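# Fit a sandpaper strip onto a hand sander

## Task

Mount the sandpaper strip on the hand sander with each end tucked beneath its clamp, so the sheet sits straight and tight against the sander's base on every side.

## Robot and tools

Robot: two arms, left_arm and right_arm, each with a five-finger hand. right_arm has a right hand and left_arm a mirrored left hand. Bases in the scene frame: left_arm at (-0.003, +0.483, 0) m, quat_wxyz (+1.000, 0, 0, -0.022); right_arm at (+0.027, -0.351, 0) m, quat_wxyz (+1.000, 0, 0, +0.007).

Frames. The scene frame has its origin at table height between the nominal bases, +z up, +x out over the table, left_arm on the +y side (image sides may differ). Hand poses, velocities, targets and wrist-camera poses are reported in each arm's own base frame; fixed cameras and the table use the scene frame. Each hand has a hand point 0.05 m in front of the palm: +z runs along the straight fingers, +y out of the palm, +x across the palm away from the thumb on the right hand (toward the thumb on the left). Fingertips reach 0.06-0.07 m beyond the point; a bracket on the little-finger side of the wrist can strike things, and with fingers level the wrist may hang lower than the hand and touch the table first.

The row. Every arm command is a row of exactly 28 numbers in [-1, 1], one list covering both arms even if only one moves: left_arm dx, dy, dz, rx, ry, rz; then left hand little, ring, middle, index, thumb_bend, thumb_turn, force_limit, speed; then the same 14 for right_arm. dx..rz are offsets, not poses: they count from that arm's Hand target at the start of the action or move, along that arm's base axes, and rotation is about the Hand target's position. Scale: 1.0 = 0.6 m or 180 degrees; rx, ry, rz form one rotation vector. Every row within an action counts from the same start, and repeating an offset in a new call moves further. Six zeros re-request the current Hand target. The controller clips commanded orientation to within 32 degrees of the measured one. Finger numbers are absolute targets: +1 open/straight, -1 curled; thumb_turn -1 puts the thumb opposite the fingers. force_limit maps -1..+1 to about 0..10 N at the fingertip (15 N for the two thumb motors); speed rises from near zero at -1 to full at +0.48 and stays full above. There is no 'no change' value: to keep a hand as is, resend the eight numbers last executed for it (or, if none yet, its hand_measured plus hand_force_limit and hand_speed). For a gentle grip close at speed -0.94 or below; a thumb-opposed grip suits objects about 0.035-0.065 m thick.

Tools.
- execute_actions(actions, cameras): actions is a list of actions, each a table of up to 15 rows of 28 numbers, one row per 1/30 s step; a short table repeats its last row to fill 15 steps. Images are returned only when actions is empty or cameras names them (["all"] for every camera).
- move(target, speed, blend, stop_force, zero, blocking, cameras): straight-line paths toward target, a single 28-number row or a list of up to 15 rows, all offsets from the same starting Hand targets. speed is m/s, 0.002 to 3.6, default 0.25 (turns up to twice that in rad/s), one value or one per target. blend in m rounds corners in a list; 0 stops at each. stop_force in N (3 to 120, shared by both arms) ends an arm's path when its wrist sensor feels that much push against its travel; unreliable while the hand turns, and leave it out when backing off a contact. zero (default true) re-zeros before the move. blocking=false returns after about 0.5 s while the move continues (not allowed with stop_force). Paths never avoid obstacles or the other arm and last at most 10 s. The result adds a 'move:' line: done, off_target, moving, held or fault, plus limits such as paced or held.
- wait(seconds 0-10), stop() to brake a running move, zoom_image(camera, region [x0,y0,x1,y1], max 504x504 px), show_instructions(), zero_wrist_force(arm: left_arm or right_arm), finished_scene(scene 1, optional) which ends the scene irreversibly.

Cameras: cam_high, cam_low, cam_end_a, cam_end_b, cam_far, cam_left_wrist, cam_right_wrist, each 672x504.

Results. Each arm shows end_effector_position (m), end_effector_quat_wxyz, velocities, Hand target (the last commanded pose after clipping; the next offsets start there), joint positions and torques, Wrist force and Wrist torque in the end effector's axes (plus a peak line), and hand_measured, hand_stopped_by (moving, target, force, stalled, fault) and hand_load_n, all in motor order. A lost grip appears only as hand_load_n falling near 0. A hand point often settles short of its target; the next command, even zeros, asks again, or send the missing distance.

Avoid. Outside force near 150 N on an arm, or joint contact torque at its limit (141 N m for the big joints, 26.3 N m for wrist joints), stops that arm for 10 s. Arms are stiff: aiming even slightly beyond firm contact can fault, and faster moves hit harder. Don't let the arms touch each other or one hand squeeze the other's fingers. Don't drop things, release moving parts, slam or shove hard, or let anything leave the table. Long loads or stretched reaches heat motors; 85 °C triggers a brake stop. Finish only when the paper stays seated with the robot let go.

Each tool is called after "Emit:" as name(argument=value, ...), one argument or row to a line, values as JSON.

Reference images:

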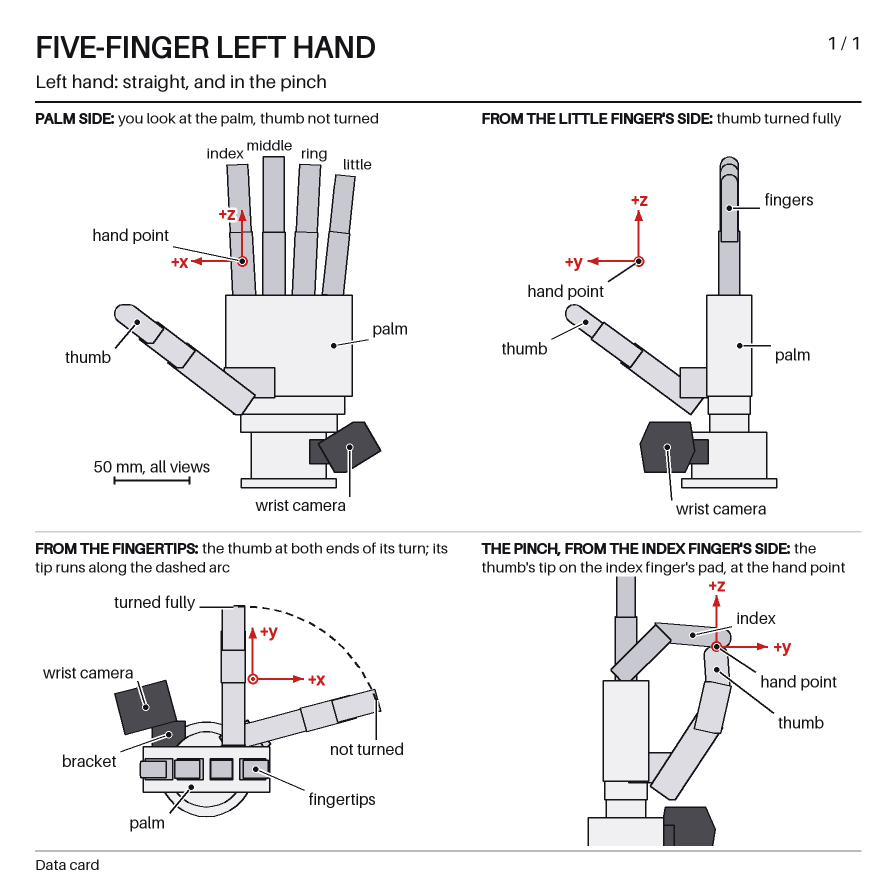

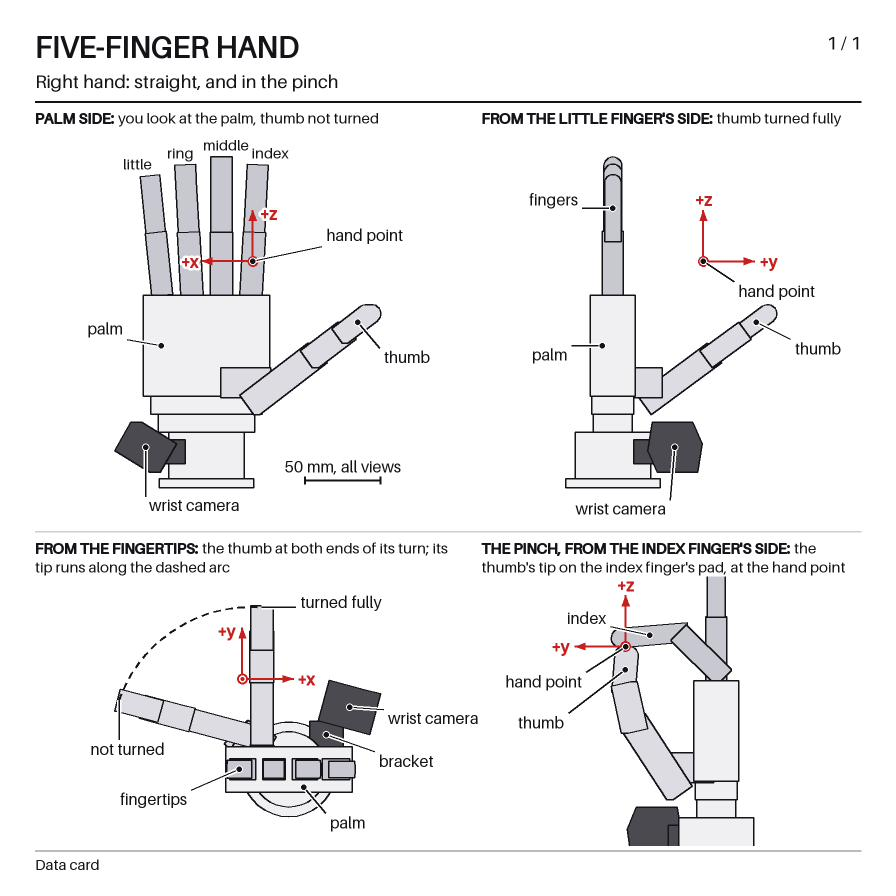

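## Session

Emit:
execute_actions(
  actions=[],
)

Scene clock: 0.00 s.
left_arm: end_effector_position=(+0.1208, -0.4698, +0.3716) hand_measured=(+1.000, +1.000, +1.000, +1.000, +1.000, +1.000) hand_load_n=(+0.0, +0.0, +0.0, +0.0, +0.0, +0.0) hand_stopped_by=(target, target, target, target, target, target) hand_force_limit=0.00 hand_speed=-0.80 end_effector_quat_wxyz=(+0.012, -0.073, +0.695, -0.716) | right_arm: end_effector_position=(+0.6464, -0.4619, +0.1325) hand_measured=(+1.000, +1.000, +1.000, +1.000, +1.000, +1.000) hand_load_n=(+0.0, +0.0, +0.0, +0.0, +0.0, +0.0) hand_stopped_by=(target, target, target, target, target, target) hand_force_limit=0.00 hand_speed=-0.80 end_effector_quat_wxyz=(+0.533, -0.297, +0.786, -0.098)
Joint positions: left_arm=[2.662 -1.122 -2.079 3.243 -0.603 3.018] | right_arm=[-1.104 -0.367 0.423 0.954 0.509 -3.061]
Joint velocities: within noise
Joint torques (N m): no reading
Motor temperatures (°C): left_arm=[23 30 28 30 30 27] | right_arm=[31 23 28 37 29 37]
Wrist force (N): no reading
Wrist torque (N m): no reading
Wrist force, peak (N): no reading
Hand target: left_arm +0.1208, -0.4698, +0.3716; +0.012, -0.073, +0.695, -0.716 | right_arm +0.6464, -0.4619, +0.1325; +0.533, -0.297, +0.786, -0.098

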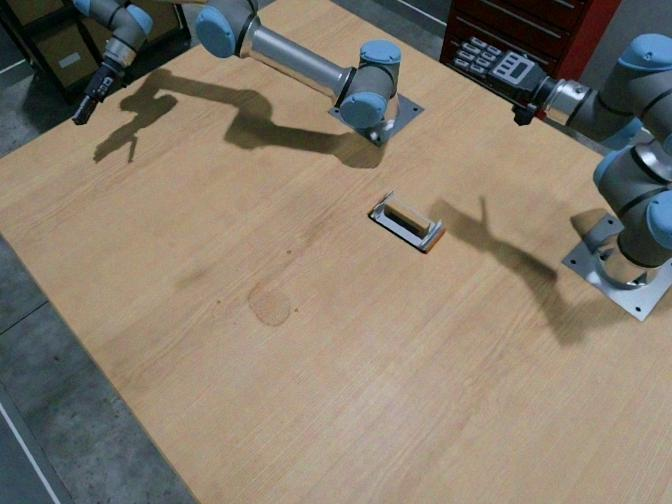

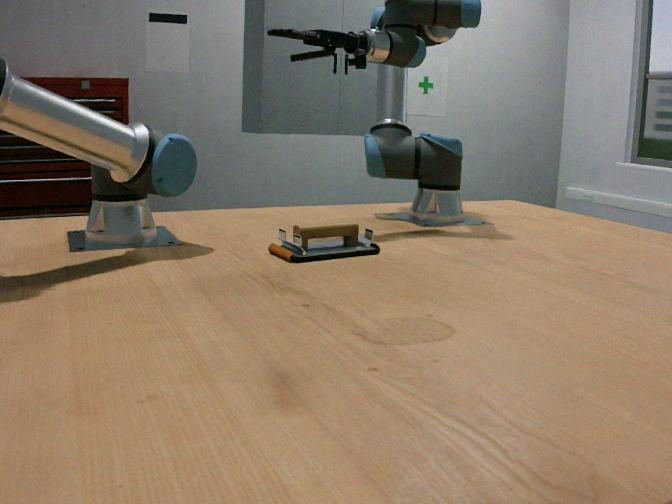

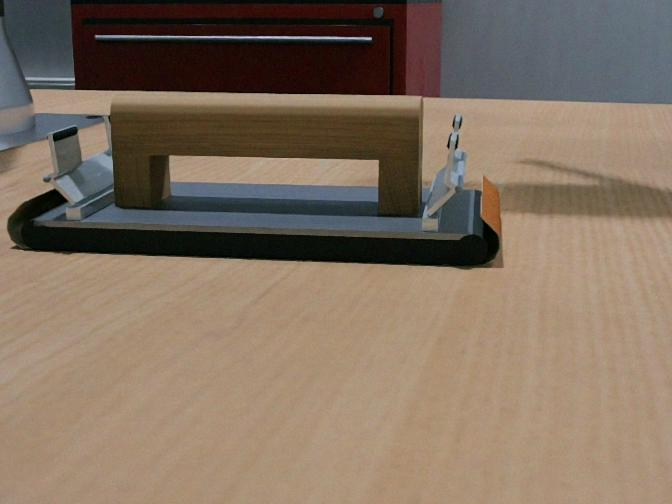

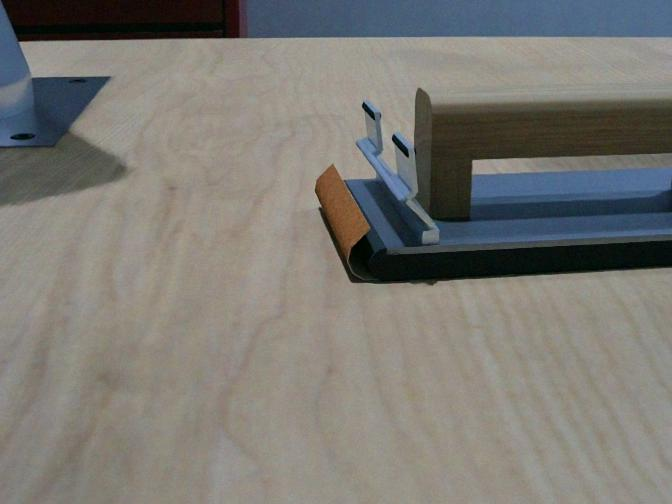

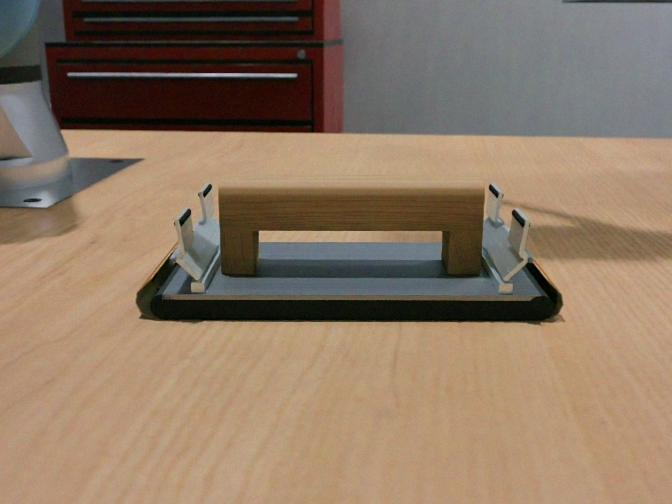

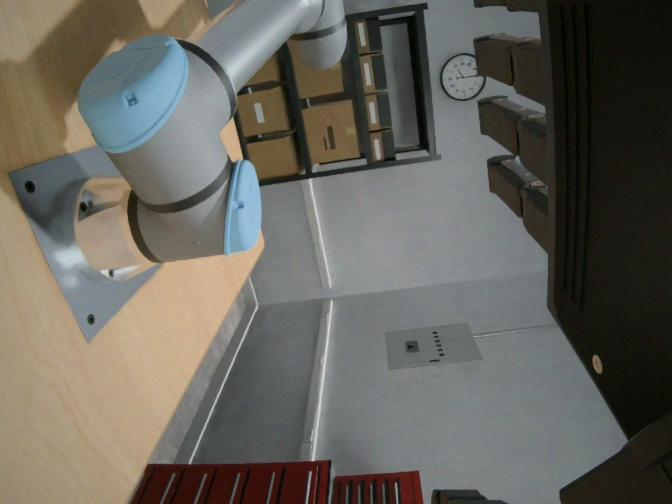

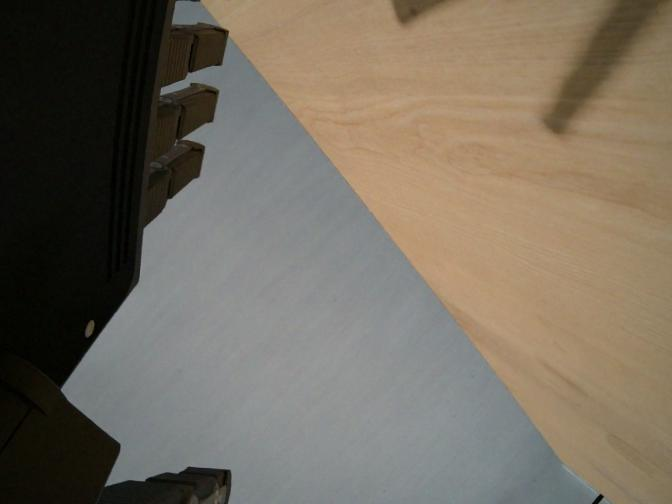

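Emit:
zoom_image(
  camera="cam_far",
  region=[110, 160, 350, 340],
)

Emit:
zoom_image(
  camera="cam_far",
  region=[380, 160, 620, 340],
)

Emit:
zoom_image(
  camera="cam_end_a",
  region=[0, 90, 260, 285],
)

Emit:
zoom_image(
  camera="cam_end_a",
  region=[360, 90, 560, 290],
)

Emit:
zoom_image(
  camera="cam_end_b",
  region=[290, 80, 500, 290],
)

Emit:
zoom_image(
  camera="cam_high",
  region=[350, 180, 470, 260],
)

Emit:
zoom_image(
  camera="cam_low",
  region=[250, 210, 400, 280],
)

Scaled by 2.100 from the camera's 672x504 image, which has a finer 960x720 frame.

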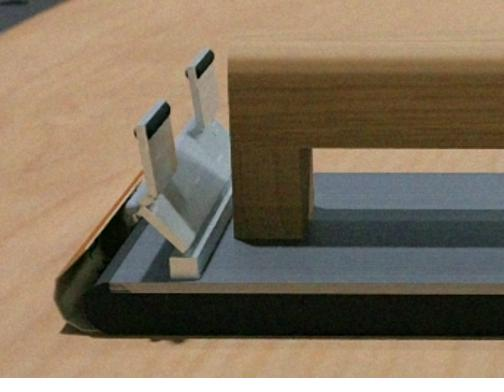

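Scaled by 2.100 from the camera's 672x504 image, which has a finer 960x720 frame.

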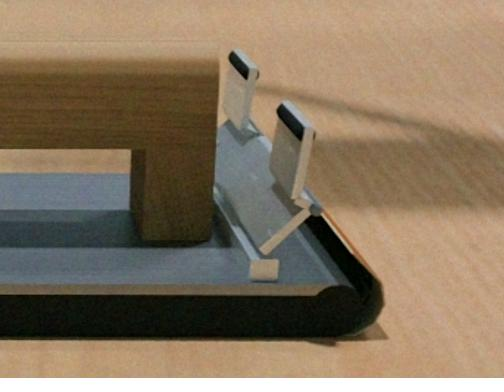

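Scaled by 1.938 from the camera's 672x504 image, which has a finer 960x720 frame.

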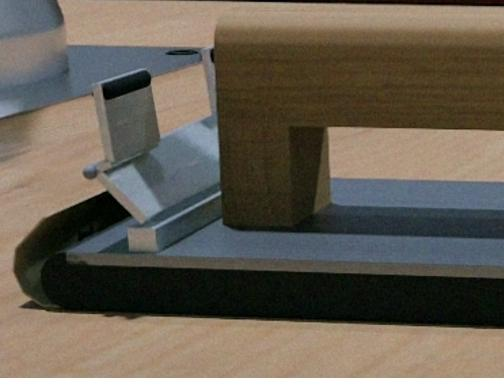

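Scaled by 2.520 from the camera's 672x504 image, which has a finer 960x720 frame.

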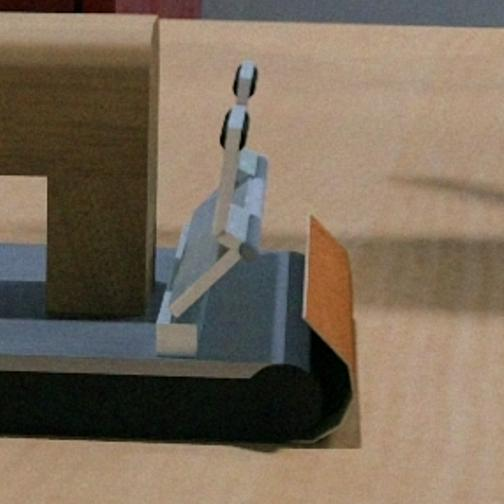

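Scaled by 2.400 from the camera's 672x504 image, which has a finer 960x720 frame.

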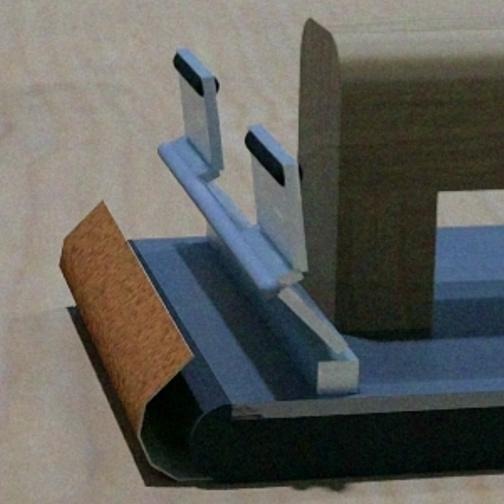

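Scaled by 4.200 from the camera's 672x504 image, which has a finer 960x720 frame.

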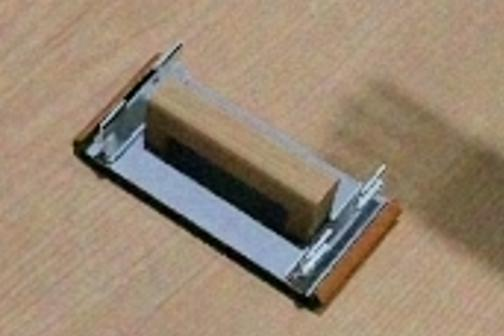

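Scaled by 3.360 from the camera's 672x504 image, which has a finer 960x720 frame.

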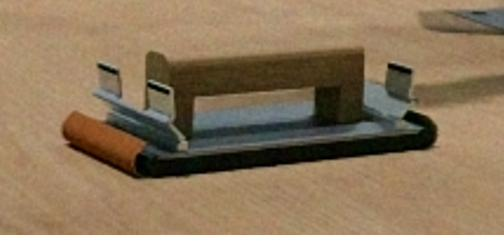

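Emit:
move(
  target=[0.2487,0.2830,-0.1193,0.2581,0.0059,-0.0078,1,1,1,1,1,1,0,-0.8,-0.3273,0.4365,0.3125,-0.2920,-0.1763,0.6142,1,1,1,1,1,1,0,-0.8],
  speed=0.35,
  cameras=[],
)

Scene clock: 227.13 s.
left_arm: end_effector_position=(+0.2700, -0.3001, +0.3000) hand_measured=(+1.000, +1.000, +1.000, +1.000, +1.000, +1.000) hand_load_n=(+0.0, +0.0, +0.0, +0.0, +0.0, +0.0) hand_stopped_by=(target, target, target, target, target, target) hand_force_limit=0.00 hand_speed=-0.80 end_effector_quat_wxyz=(+0.025, -0.060, +0.921, -0.383) | right_arm: end_effector_position=(+0.4501, -0.2001, +0.3200) hand_measured=(+1.000, +1.000, +1.000, +1.000, +1.000, +1.000) hand_load_n=(+0.0, +0.0, +0.0, +0.0, +0.0, -0.5) hand_stopped_by=(target, target, target, target, target, target) hand_force_limit=0.00 hand_speed=-0.80 end_effector_quat_wxyz=(-0.383, +0.923, +0.033, -0.013)
Joint positions: left_arm=[3.042 -1.583 -1.676 1.915 -0.809 4.391] | right_arm=[-0.823 -0.901 0.947 2.188 1.111 -5.767]
Joint torques (N m): left_arm=[10.55 8.05 28.99 -3.78 -0.53 2.51] | right_arm=[6.56 -62.15 -9.64 0.76 0.93 -2.75]
Wrist force (N): left_arm=[0.7 -0.6 -0.7] | right_arm=[-0.7 -0.5 -0.1]
Wrist torque (N m): left_arm=[0.09 0.02 0.10] | right_arm=[-0.05 0.08 0.17]
Wrist force, peak (N): left_arm=[0.6 0.7 -0.9] | right_arm=[-1.1 -1.5 0.3]
Hand target: left_arm +0.2700, -0.3000, +0.3000; +0.025, -0.060, +0.921, -0.383 | right_arm +0.4500, -0.2000, +0.3200; -0.383, +0.923, +0.033, -0.013
Off the commanded pose: left_arm 0.000 m, 0 deg | right_arm 0.000 m, 0 deg.
move: done
No camera images: "cameras" was empty.

Emit:
move(
  target=[0.005,0.1317,-0.25,0,0,0,1,1,1,1,1,1,0,-0.8,-0.3425,0.5045,-0.2833,0,0,0,1,1,1,1,1,1,0,-0.8],
  speed=0.3,
  cameras=["all"],
)

Scene clock: 234.17 s.
left_arm: end_effector_position=(+0.2730, -0.2210, +0.1501) hand_measured=(+1.000, +1.000, +1.000, +1.000, +1.000, +1.000) hand_load_n=(+0.0, +0.0, +0.0, +0.0, +0.0, +0.0) hand_stopped_by=(target, target, target, target, target, target) hand_force_limit=0.00 hand_speed=-0.80 end_effector_quat_wxyz=(+0.025, -0.060, +0.921, -0.383) | right_arm: end_effector_position=(+0.2445, +0.1026, +0.1501) hand_measured=(+1.000, +1.000, +1.000, +1.000, +1.000, +1.000) hand_load_n=(+0.0, +0.0, +0.0, +0.0, +0.0, +0.0) hand_stopped_by=(target, target, target, target, target, target) hand_force_limit=0.00 hand_speed=-0.80 end_effector_quat_wxyz=(-0.383, +0.923, +0.033, -0.013)
Joint positions: left_arm=[3.323 -1.669 -2.071 2.12 -0.784 4.783] | right_arm=[-0.587 -1.45 2.199 1.372 0.977 -5.544]
Joint torques (N m): left_arm=[11.04 10.7 5.91 -0.85 2.57 2.55] | right_arm=[6.92 -32.25 -3.66 0.97 -2.57 2.57]
Wrist force (N): left_arm=[0.4 0.2 -0.3] | right_arm=[-1.2 -0.5 0.5]
Wrist torque (N m): left_arm=[0.28 0.13 0.08] | right_arm=[-0.08 0.10 0.05]
Wrist force, peak (N): left_arm=[0.7 1.2 -0.4] | right_arm=[-1.3 -1.0 1.2]
Hand target: left_arm +0.2730, -0.2210, +0.1500; +0.025, -0.060, +0.921, -0.383 | right_arm +0.2445, +0.1027, +0.1500; -0.383, +0.923, +0.033, -0.013
Off the commanded pose: left_arm 0.000 m, 0 deg | right_arm 0.000 m, 0 deg.
move: done
camera_calibration:
cam_left_wrist: T_world_to_cam=[[-0.152043, -0.731641, 0.664518, -0.212712], [-0.910958, 0.364578, 0.192975, 0.30217], [-0.383457, -0.576007, -0.721925, 0.197991], [0, 0, 0, 1]] pos_world=[0.318844, -0.151749, 0.225974]
cam_right_wrist: T_world_to_cam=[[0.357895, -0.660752, -0.659786, 0.0754919], [-0.789774, -0.59117, 0.16363, 0.232119], [-0.498165, 0.46252, -0.733422, 0.306982], [0, 0, 0, 1]] pos_world=[0.309231, 0.0451184, 0.236974]

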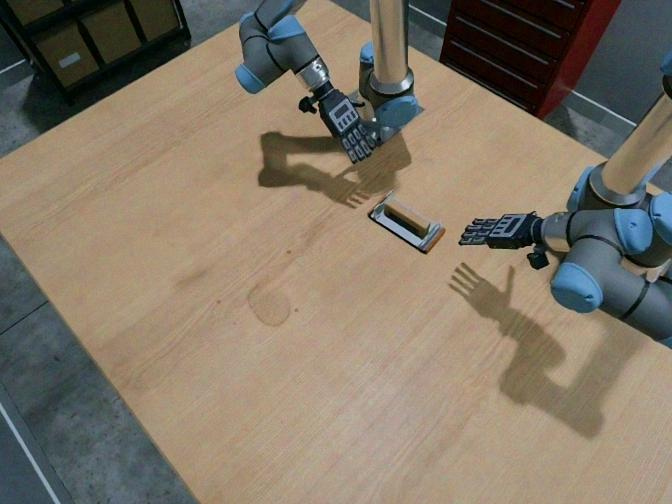

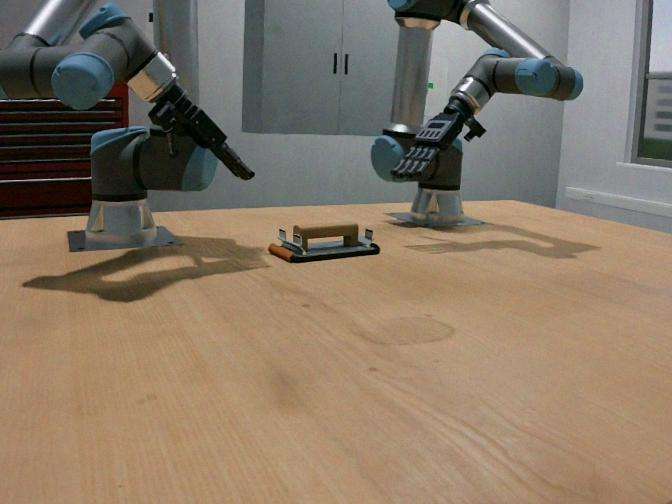

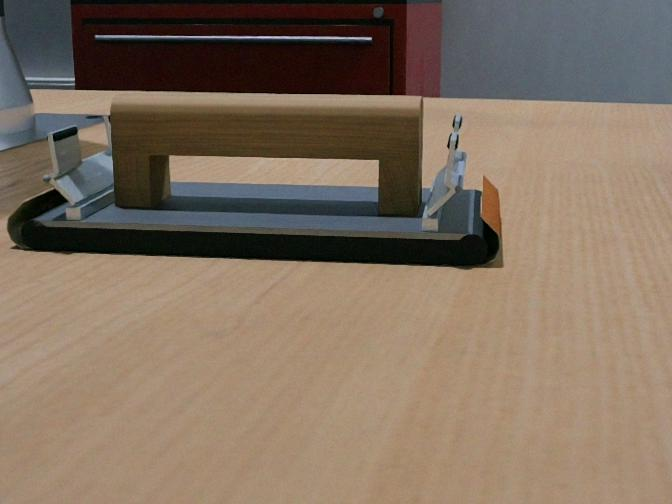

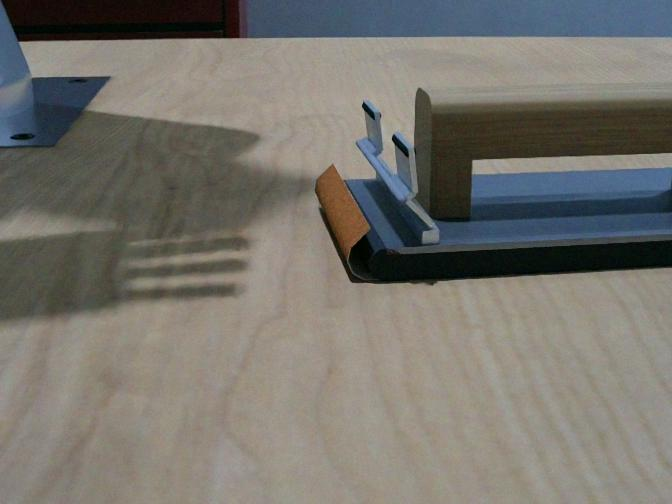

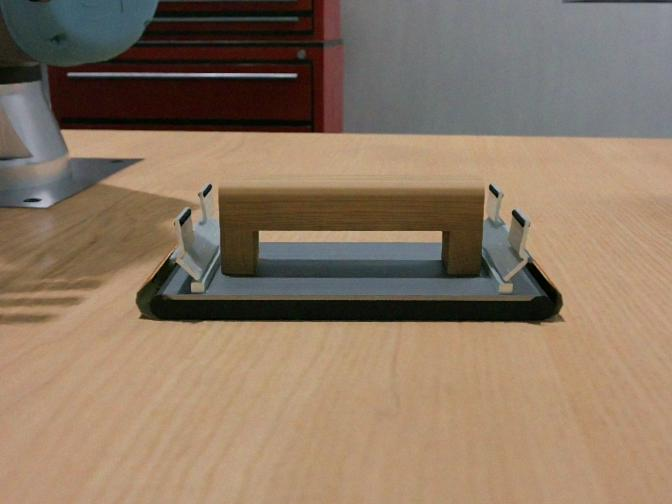

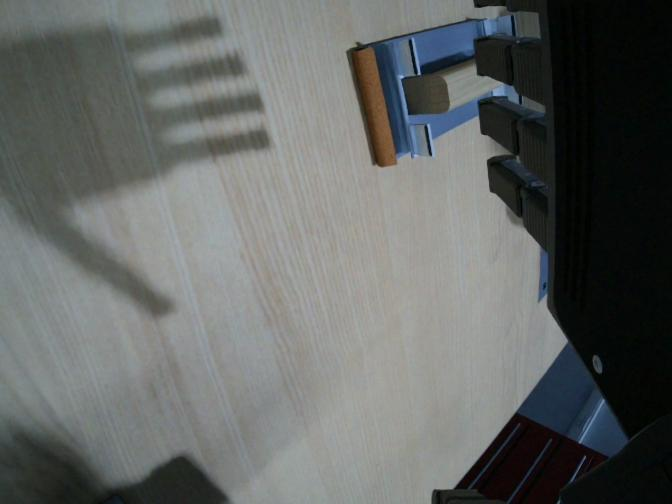

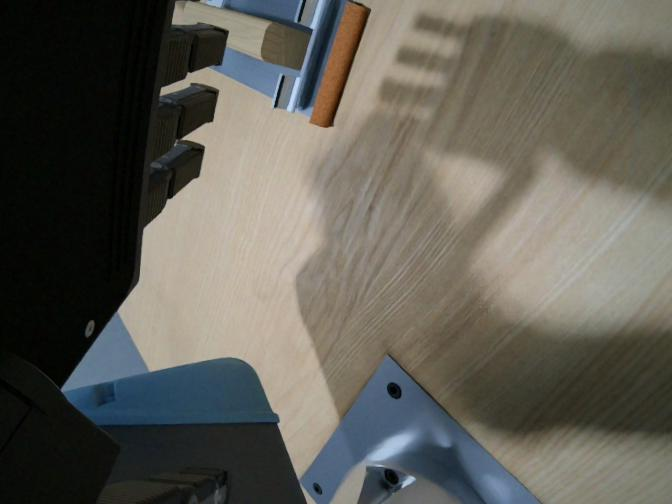

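Emit:
zoom_image(
  camera="cam_left_wrist",
  region=[330, 0, 560, 180],
)

Emit:
zoom_image(
  camera="cam_right_wrist",
  region=[150, 0, 380, 180],
)

Emit:
zoom_image(
  camera="cam_high",
  region=[300, 120, 520, 280],
)

Scaled by 2.191 from the camera's 672x504 image, which has a finer 960x720 frame.

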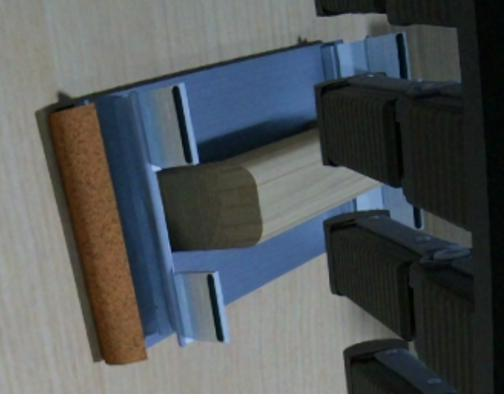

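Scaled by 2.191 from the camera's 672x504 image, which has a finer 960x720 frame.

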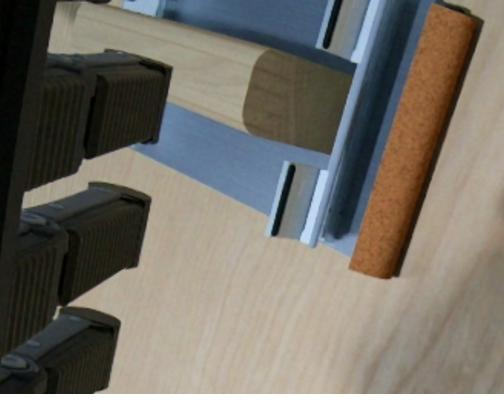

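Scaled by 2.291 from the camera's 672x504 image, which has a finer 960x720 frame.

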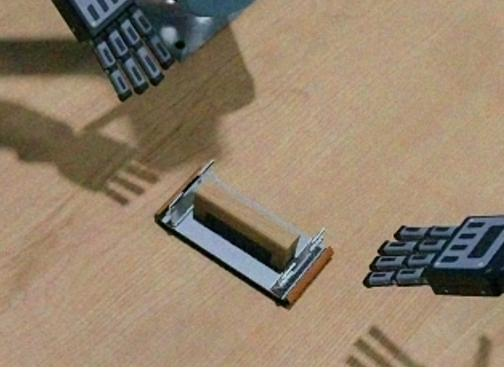

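Emit:
move(
  target=[
    [-0.0317,-0.0417,-0.15,0,0,0,1,1,1,1,1,1,0,-0.8,0,0,0,0,0,0,1,1,1,1,1,1,0,-0.8],
    [-0.0317,-0.0790,-0.2200,0,0,0,1,1,1,1,1,1,0,-0.8,0,0,0,0,0,0,1,1,1,1,1,1,0,-0.8],
  ],
  speed=0.15,
  blend=[0.03,0],
  cameras=["cam_end_a","cam_far","cam_left_wrist","cam_low"],
)

Scene clock: 287.00 s.
left_arm: end_effector_position=(+0.2540, -0.2684, +0.0181) hand_measured=(+1.000, +1.000, +1.000, +1.000, +1.000, +1.000) hand_load_n=(+0.0, +0.0, +0.0, +0.0, +0.0, +0.0) hand_stopped_by=(target, target, target, target, target, target) hand_force_limit=0.00 hand_speed=-0.80 end_effector_quat_wxyz=(+0.025, -0.060, +0.921, -0.383) end_effector_velocity=(+0.000, +0.000, -0.001) end_effector_angular_velocity=(+0.000, +0.002, +0.002) | right_arm: end_effector_position=(+0.2445, +0.1027, +0.1500) hand_measured=(+1.000, +1.000, +1.000, +1.000, +1.000, +1.000) hand_load_n=(+0.0, +0.0, +0.0, +0.0, +0.0, +0.0) hand_stopped_by=(target, target, target, target, target, target) hand_force_limit=0.00 hand_speed=-0.80 end_effector_quat_wxyz=(-0.383, +0.923, +0.033, -0.013)
Joint positions: left_arm=[3.152 -1.889 -2.192 2.632 -0.79 4.542] | right_arm=[-0.587 -1.45 2.199 1.371 0.977 -5.544]
Joint velocities: left_arm=[-0.002 -0.001 0 0.003 -0.001 -0.005] | right_arm=[within noise]
Joint torques (N m): left_arm=[-14.41 16.91 19.93 -0.52 -0.28 -2.27] | right_arm=[6.39 -30.49 -4.95 0.99 -2.77 2.64]
Wrist force (N): left_arm=[0.6 0.1 -0.2] | right_arm=[-1.1 -0.5 0.3]
Wrist torque (N m): left_arm=[0.24 0.08 0.14] | right_arm=[-0.07 0.08 0.07]
Wrist force, peak (N): left_arm=[0.3 1.1 0.9] | right_arm=[-1.2 -0.6 0.4]
Hand target: left_arm +0.2540, -0.2684, +0.0180; +0.025, -0.060, +0.921, -0.383 | right_arm +0.2445, +0.1027, +0.1500; -0.383, +0.923, +0.033, -0.013
Off the commanded pose: left_arm 0.000 m, 0 deg | right_arm 0.000 m, 0 deg.
move: done; blend cut to 0.0238 m at target 1
camera_calibration:
cam_left_wrist: T_world_to_cam=[[-0.152017, -0.731604, 0.664565, -0.162496], [-0.91095, 0.364588, 0.19299, 0.327578], [-0.383485, -0.576047, -0.721878, 0.0681614], [0, 0, 0, 1]] pos_world=[0.299844, -0.199049, 0.0939737]
Images, in order (width x height): cam_low 672x504, cam_end_a 672x504, cam_far 672x504, cam_left_wrist 672x504.

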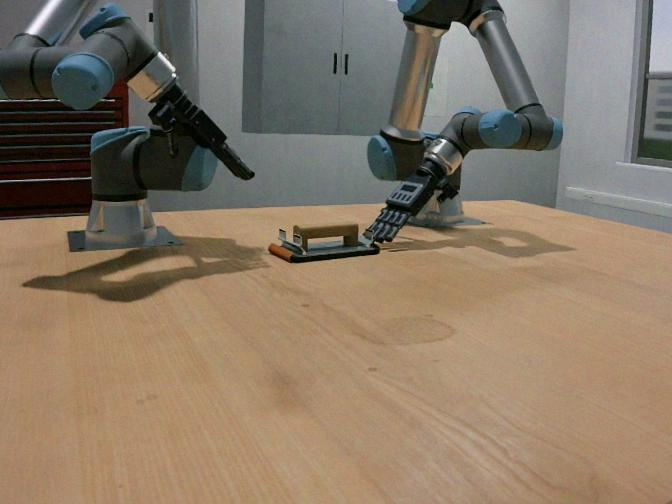

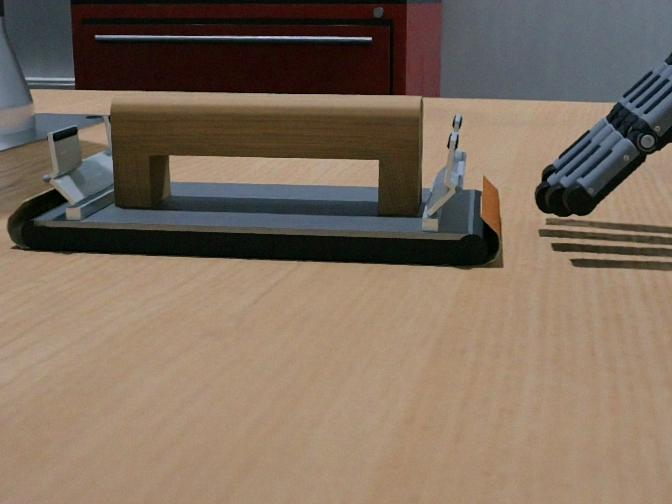

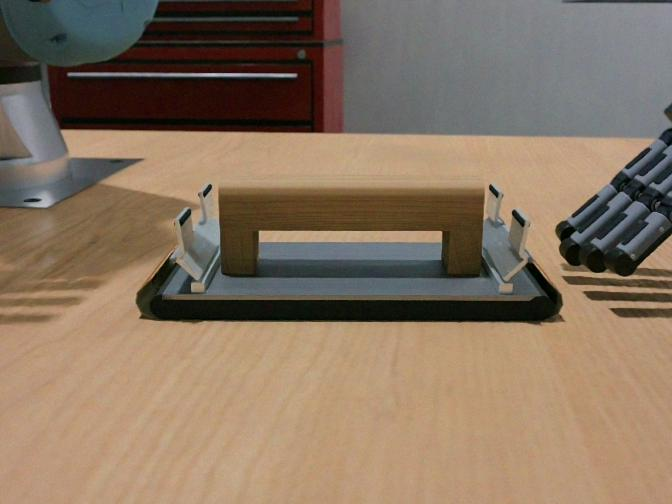

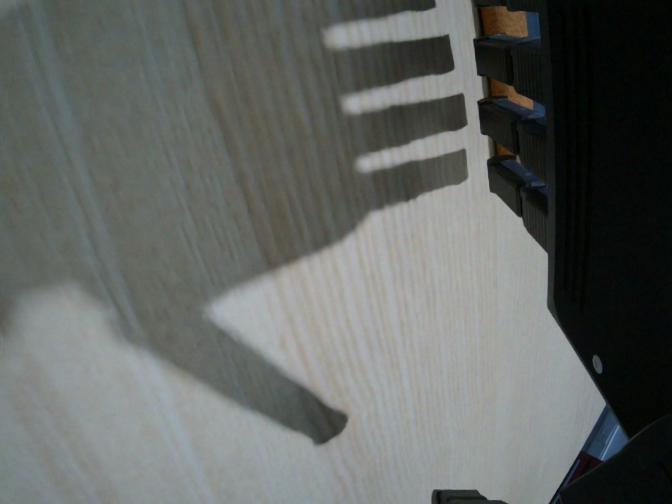

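Emit:
move(
  target=[0.0039,-0.0297,0,0,0,0,1,1,1,1,1,1,0,-0.8,0,0,0,0,0,0,1,1,1,1,1,1,0,-0.8],
  speed=0.05,
  stop_force=4,
  cameras=["cam_end_a","cam_far"],
)

Emit:
zoom_image(
  camera="cam_end_a",
  region=[400, 90, 600, 290],
)

Scene clock: 306.13 s.
left_arm: end_effector_position=(+0.2563, -0.2862, +0.0180) hand_measured=(+1.000, +1.000, +1.000, +1.000, +1.000, +1.000) hand_load_n=(-0.5, +0.0, +0.0, +0.0, +0.0, +0.0) hand_stopped_by=(target, target, target, target, target, target) hand_force_limit=0.00 hand_speed=-0.80 end_effector_quat_wxyz=(+0.025, -0.060, +0.921, -0.383) | right_arm: end_effector_position=(+0.2445, +0.1027, +0.1500) hand_measured=(+1.000, +1.000, +1.000, +1.000, +1.000, +1.000) hand_load_n=(+0.0, +0.0, -0.5, +0.0, -0.5, -0.5) hand_stopped_by=(target, target, target, target, target, target) hand_force_limit=0.00 hand_speed=-0.80 end_effector_quat_wxyz=(-0.383, +0.923, +0.033, -0.013)
Joint positions: left_arm=[3.086 -1.893 -2.16 2.667 -0.8 4.451] | right_arm=[-0.587 -1.45 2.199 1.371 0.977 -5.544]
Joint torques (N m): left_arm=[-11.79 15.72 21.04 -0.68 -0.2 -2.34] | right_arm=[6.74 -30.1 -9.51 1.01 -2.71 2.6]
Wrist force (N): left_arm=[0.1 0.4 -0.2] | right_arm=[-1.0 -0.5 0.3]
Wrist torque (N m): left_arm=[0.32 0.23 0.09] | right_arm=[-0.08 0.08 0.06]
Wrist force, peak (N): left_arm=[0.8 -0.2 -0.5] | right_arm=[-1.2 -0.7 0.3]
Hand target: left_arm +0.2563, -0.2862, +0.0180; +0.025, -0.060, +0.921, -0.383 | right_arm +0.2445, +0.1027, +0.1500; -0.383, +0.923, +0.033, -0.013
Off the commanded pose: left_arm 0.000 m, 0 deg | right_arm 0.000 m, 0 deg.
move: done
Images, in order (width x height): cam_end_a 672x504, cam_far 672x504.

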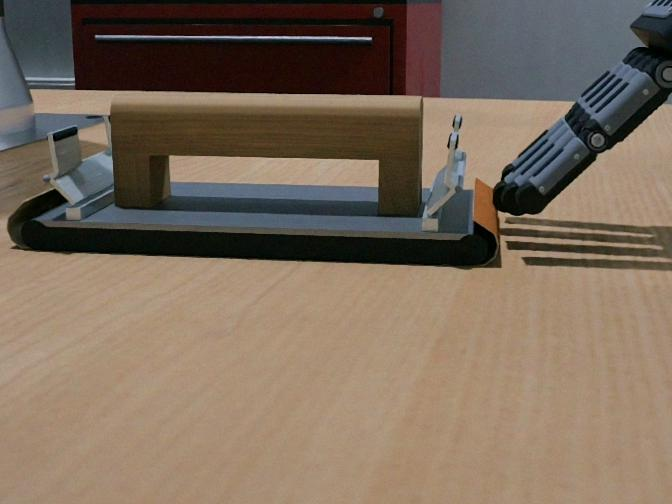

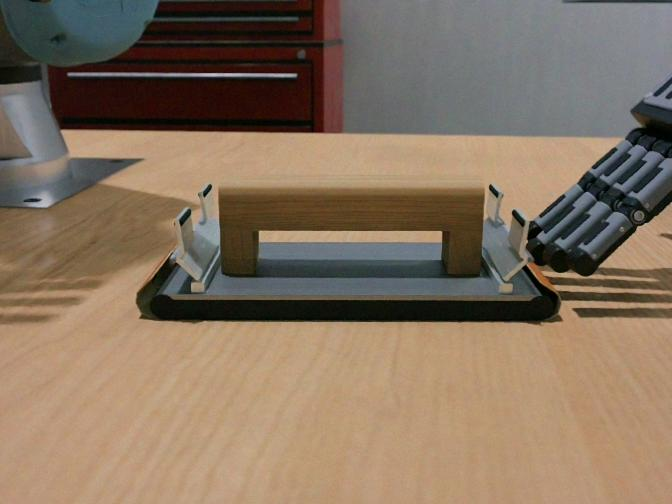

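Scaled by 2.520 from the camera's 672x504 image, which has a finer 960x720 frame.

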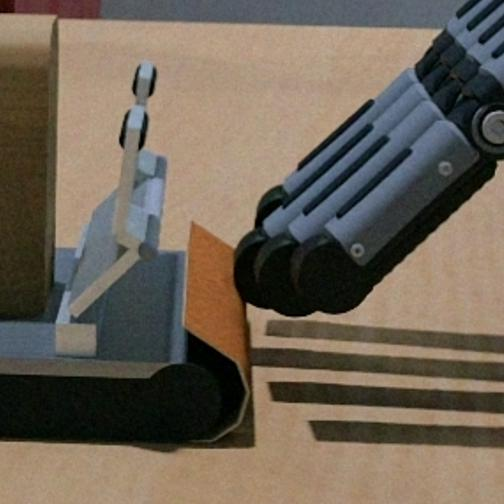

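Emit:
move(
  target=[0.0019,-0.0149,-0.0017,0,0,0,1,1,1,1,1,1,0,-0.8,0,0,0,0,0,0,1,1,1,1,1,1,0,-0.8],
  speed=0.03,
  stop_force=4,
  cameras=["cam_end_a","cam_far"],
)

Emit:
zoom_image(
  camera="cam_end_a",
  region=[400, 90, 600, 290],
)

Emit:
zoom_image(
  camera="cam_far",
  region=[440, 170, 640, 330],
)

Scene clock: 317.70 s.
left_arm: end_effector_position=(+0.2569, -0.2910, +0.0175) hand_measured=(+1.000, +1.000, +1.000, +1.000, +1.000, +1.000) hand_load_n=(+0.0, +0.0, +0.0, +0.0, -0.5, -0.5) hand_stopped_by=(target, target, target, target, target, target) hand_force_limit=0.00 hand_speed=-0.80 end_effector_quat_wxyz=(+0.025, -0.060, +0.921, -0.383) | right_arm: end_effector_position=(+0.2445, +0.1027, +0.1500) hand_measured=(+1.000, +1.000, +1.000, +1.000, +1.000, +1.000) hand_load_n=(+0.0, +0.0, +0.0, +0.0, +0.0, -0.5) hand_stopped_by=(target, target, target, target, target, target) hand_force_limit=0.00 hand_speed=-0.80 end_effector_quat_wxyz=(-0.383, +0.923, +0.033, -0.013)
Joint positions: left_arm=[3.069 -1.896 -2.151 2.678 -0.803 4.428] | right_arm=[-0.587 -1.45 2.199 1.371 0.977 -5.544]
Joint torques (N m): left_arm=[10.29 32.1 1.2 -3.53 2.17 2.47] | right_arm=[6.27 -29.17 -14.64 0.8 -2.63 2.69]
Wrist force (N): left_arm=[0.6 -0.4 -0.9] | right_arm=[-0.8 -0.4 0.5]
Wrist torque (N m): left_arm=[0.42 0.12 0.05] | right_arm=[-0.07 0.03 0.08]
Wrist force, peak (N): left_arm=[0.4 1.1 -5.4] | right_arm=[-1.5 -0.6 0.1]
Hand target: left_arm +0.2569, -0.2910, +0.0175; +0.025, -0.060, +0.921, -0.383 (not the last commanded pose) | right_arm +0.2445, +0.1027, +0.1500; -0.383, +0.923, +0.033, -0.013
Off the commanded pose: left_arm 0.004 m, 0 deg | right_arm 0.000 m, 0 deg.
move: contact (left_arm)
Images, in order (width x height): cam_end_a 672x504, cam_far 672x504.

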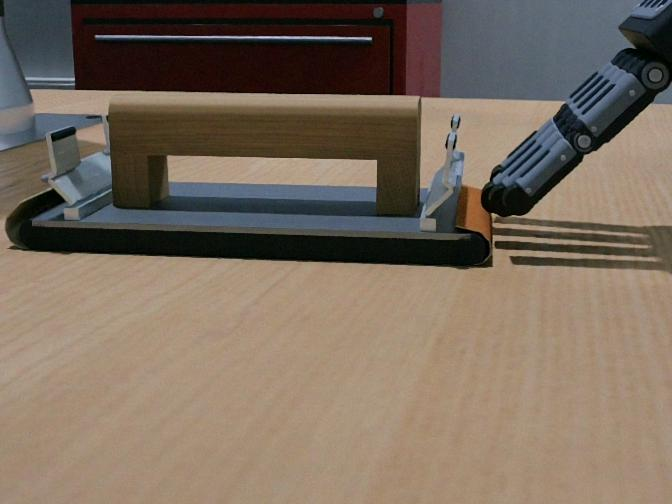

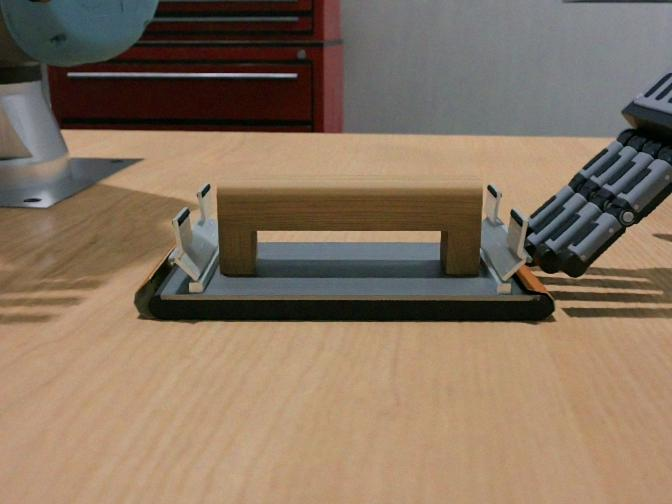

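Scaled by 2.520 from the camera's 672x504 image, which has a finer 960x720 frame.

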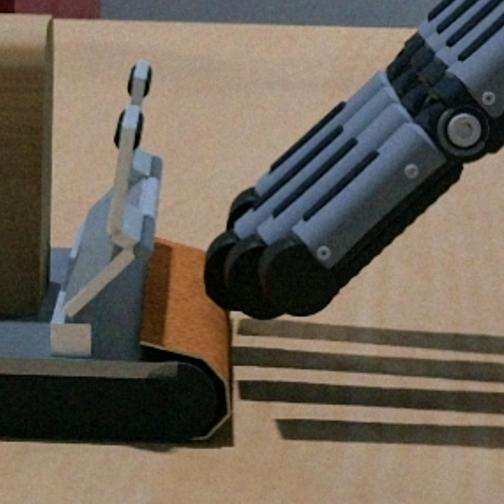

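Scaled by 2.520 from the camera's 672x504 image, which has a finer 960x720 frame.

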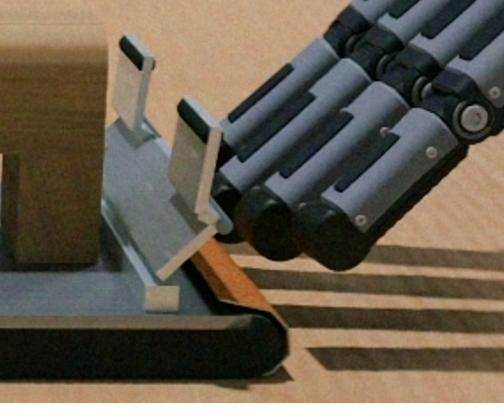

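Emit:
move(
  target=[
    [0,0,0,0,0,0,1,1,1,1,1,1,0,-0.8,0.0473,0.2455,0.0167,-0.1662,-0.0122,0,-1,-1,-1,1,1,1,0,-0.4],
    [0,0,0,0,0,0,1,1,1,1,1,1,0,-0.8,0.0473,0.4135,-0.0575,-0.1662,-0.0122,0,-1,-1,-1,1,1,1,0,-0.4],
  ],
  speed=0.2,
  blend=[0.03,0],
  cameras=["cam_end_a","cam_far","cam_right_wrist","cam_high","cam_low"],
)

Scene clock: 382.40 s.
left_arm: end_effector_position=(+0.2569, -0.2910, +0.0175) hand_measured=(+1.000, +1.000, +1.000, +1.000, +1.000, +1.000) hand_load_n=(+0.0, +0.0, +0.0, +0.0, +0.0, +0.0) hand_stopped_by=(target, target, target, target, target, target) hand_force_limit=0.00 hand_speed=-0.80 end_effector_quat_wxyz=(+0.025, -0.060, +0.921, -0.383) | right_arm: end_effector_position=(+0.2729, +0.3507, +0.1155) hand_measured=(-1.000, -1.000, -1.000, +1.000, +1.000, +1.000) hand_load_n=(+0.0, +0.5, +0.0, +0.0, +0.0, +0.0) hand_stopped_by=(target, target, target, target, target, target) hand_force_limit=0.00 hand_speed=-0.40 end_effector_quat_wxyz=(-0.131, +0.991, +0.036, -0.004)
Joint positions: left_arm=[3.069 -1.896 -2.151 2.678 -0.803 4.428] | right_arm=[0.557 -1.128 1.552 1.021 1.34 -4.214]
Joint torques (N m): left_arm=[9.56 32.22 1.34 -3.48 2.24 2.25] | right_arm=[6.29 -25.29 -24.52 2.21 1.33 2.79]
Wrist force (N): left_arm=[0.3 -0.5 -1.2] | right_arm=[-0.8 -0.3 0.5]
Wrist torque (N m): left_arm=[0.41 0.15 0.04] | right_arm=[0.08 0.06 0.03]
Wrist force, peak (N): left_arm=[0.3 -0.9 -1.4] | right_arm=[-0.8 -1.4 1.2]
Hand target: left_arm +0.2569, -0.2910, +0.0175; +0.025, -0.060, +0.921, -0.383 | right_arm +0.2729, +0.3508, +0.1155; -0.131, +0.991, +0.036, -0.004
Off the commanded pose: left_arm 0.000 m, 0 deg | right_arm 0.000 m, 0 deg.
move: done
camera_calibration:
cam_right_wrist: T_world_to_cam=[[0.375333, -0.898182, -0.228899, 0.23526], [-0.801029, -0.43857, 0.407442, 0.328321], [-0.466345, 0.0304285, -0.884079, 0.341326], [0, 0, 0, 1]] pos_world=[0.33387, 0.344912, 0.221838]
Images, in order (width x height): cam_high 672x504, cam_low 672x504, cam_end_a 672x504, cam_far 672x504, cam_right_wrist 672x504.

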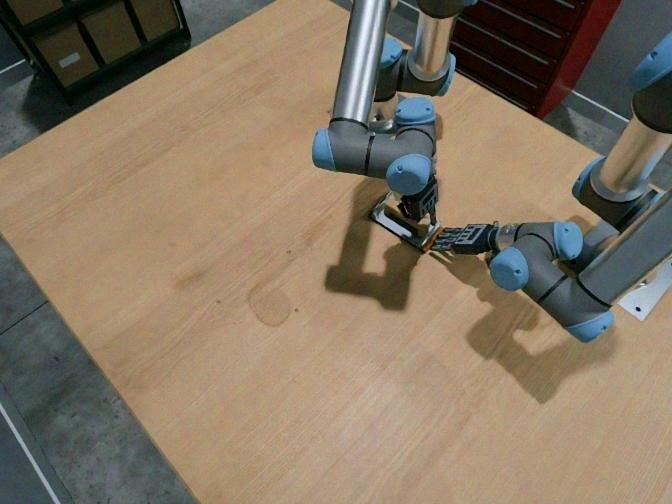

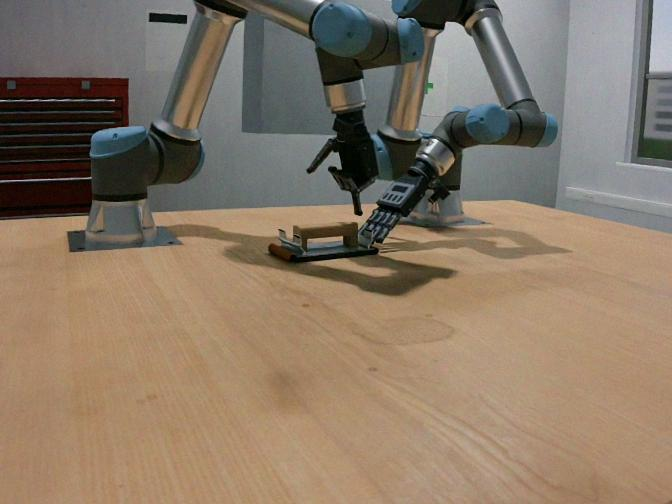

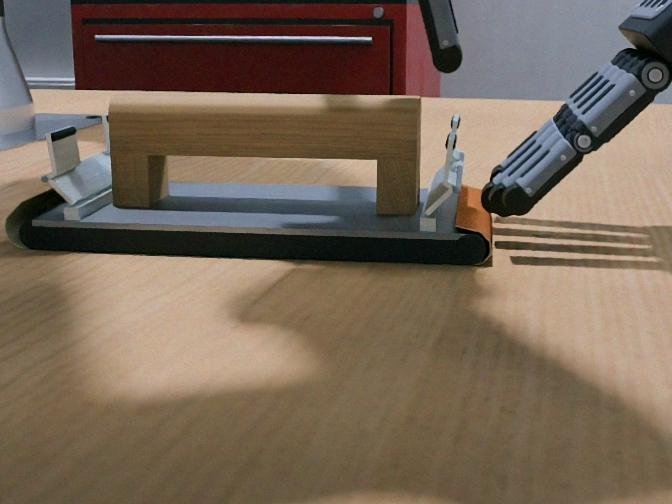

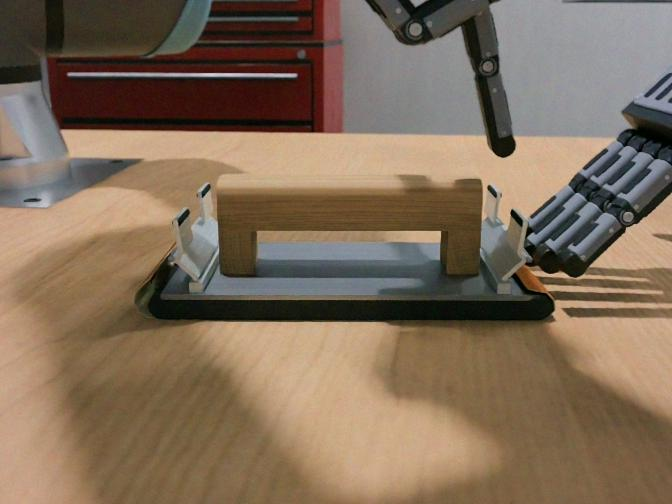

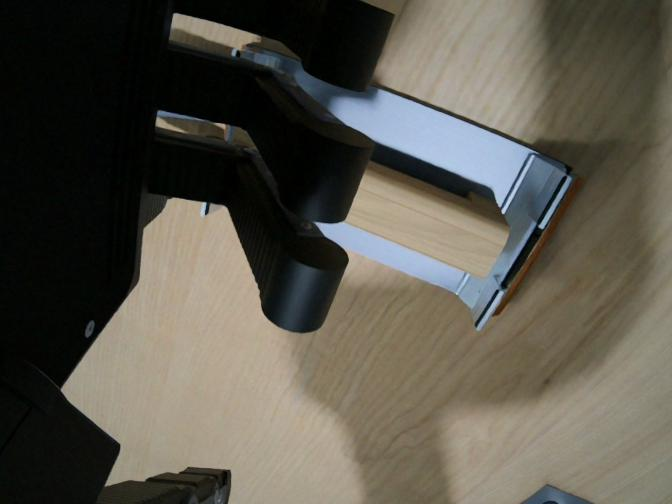

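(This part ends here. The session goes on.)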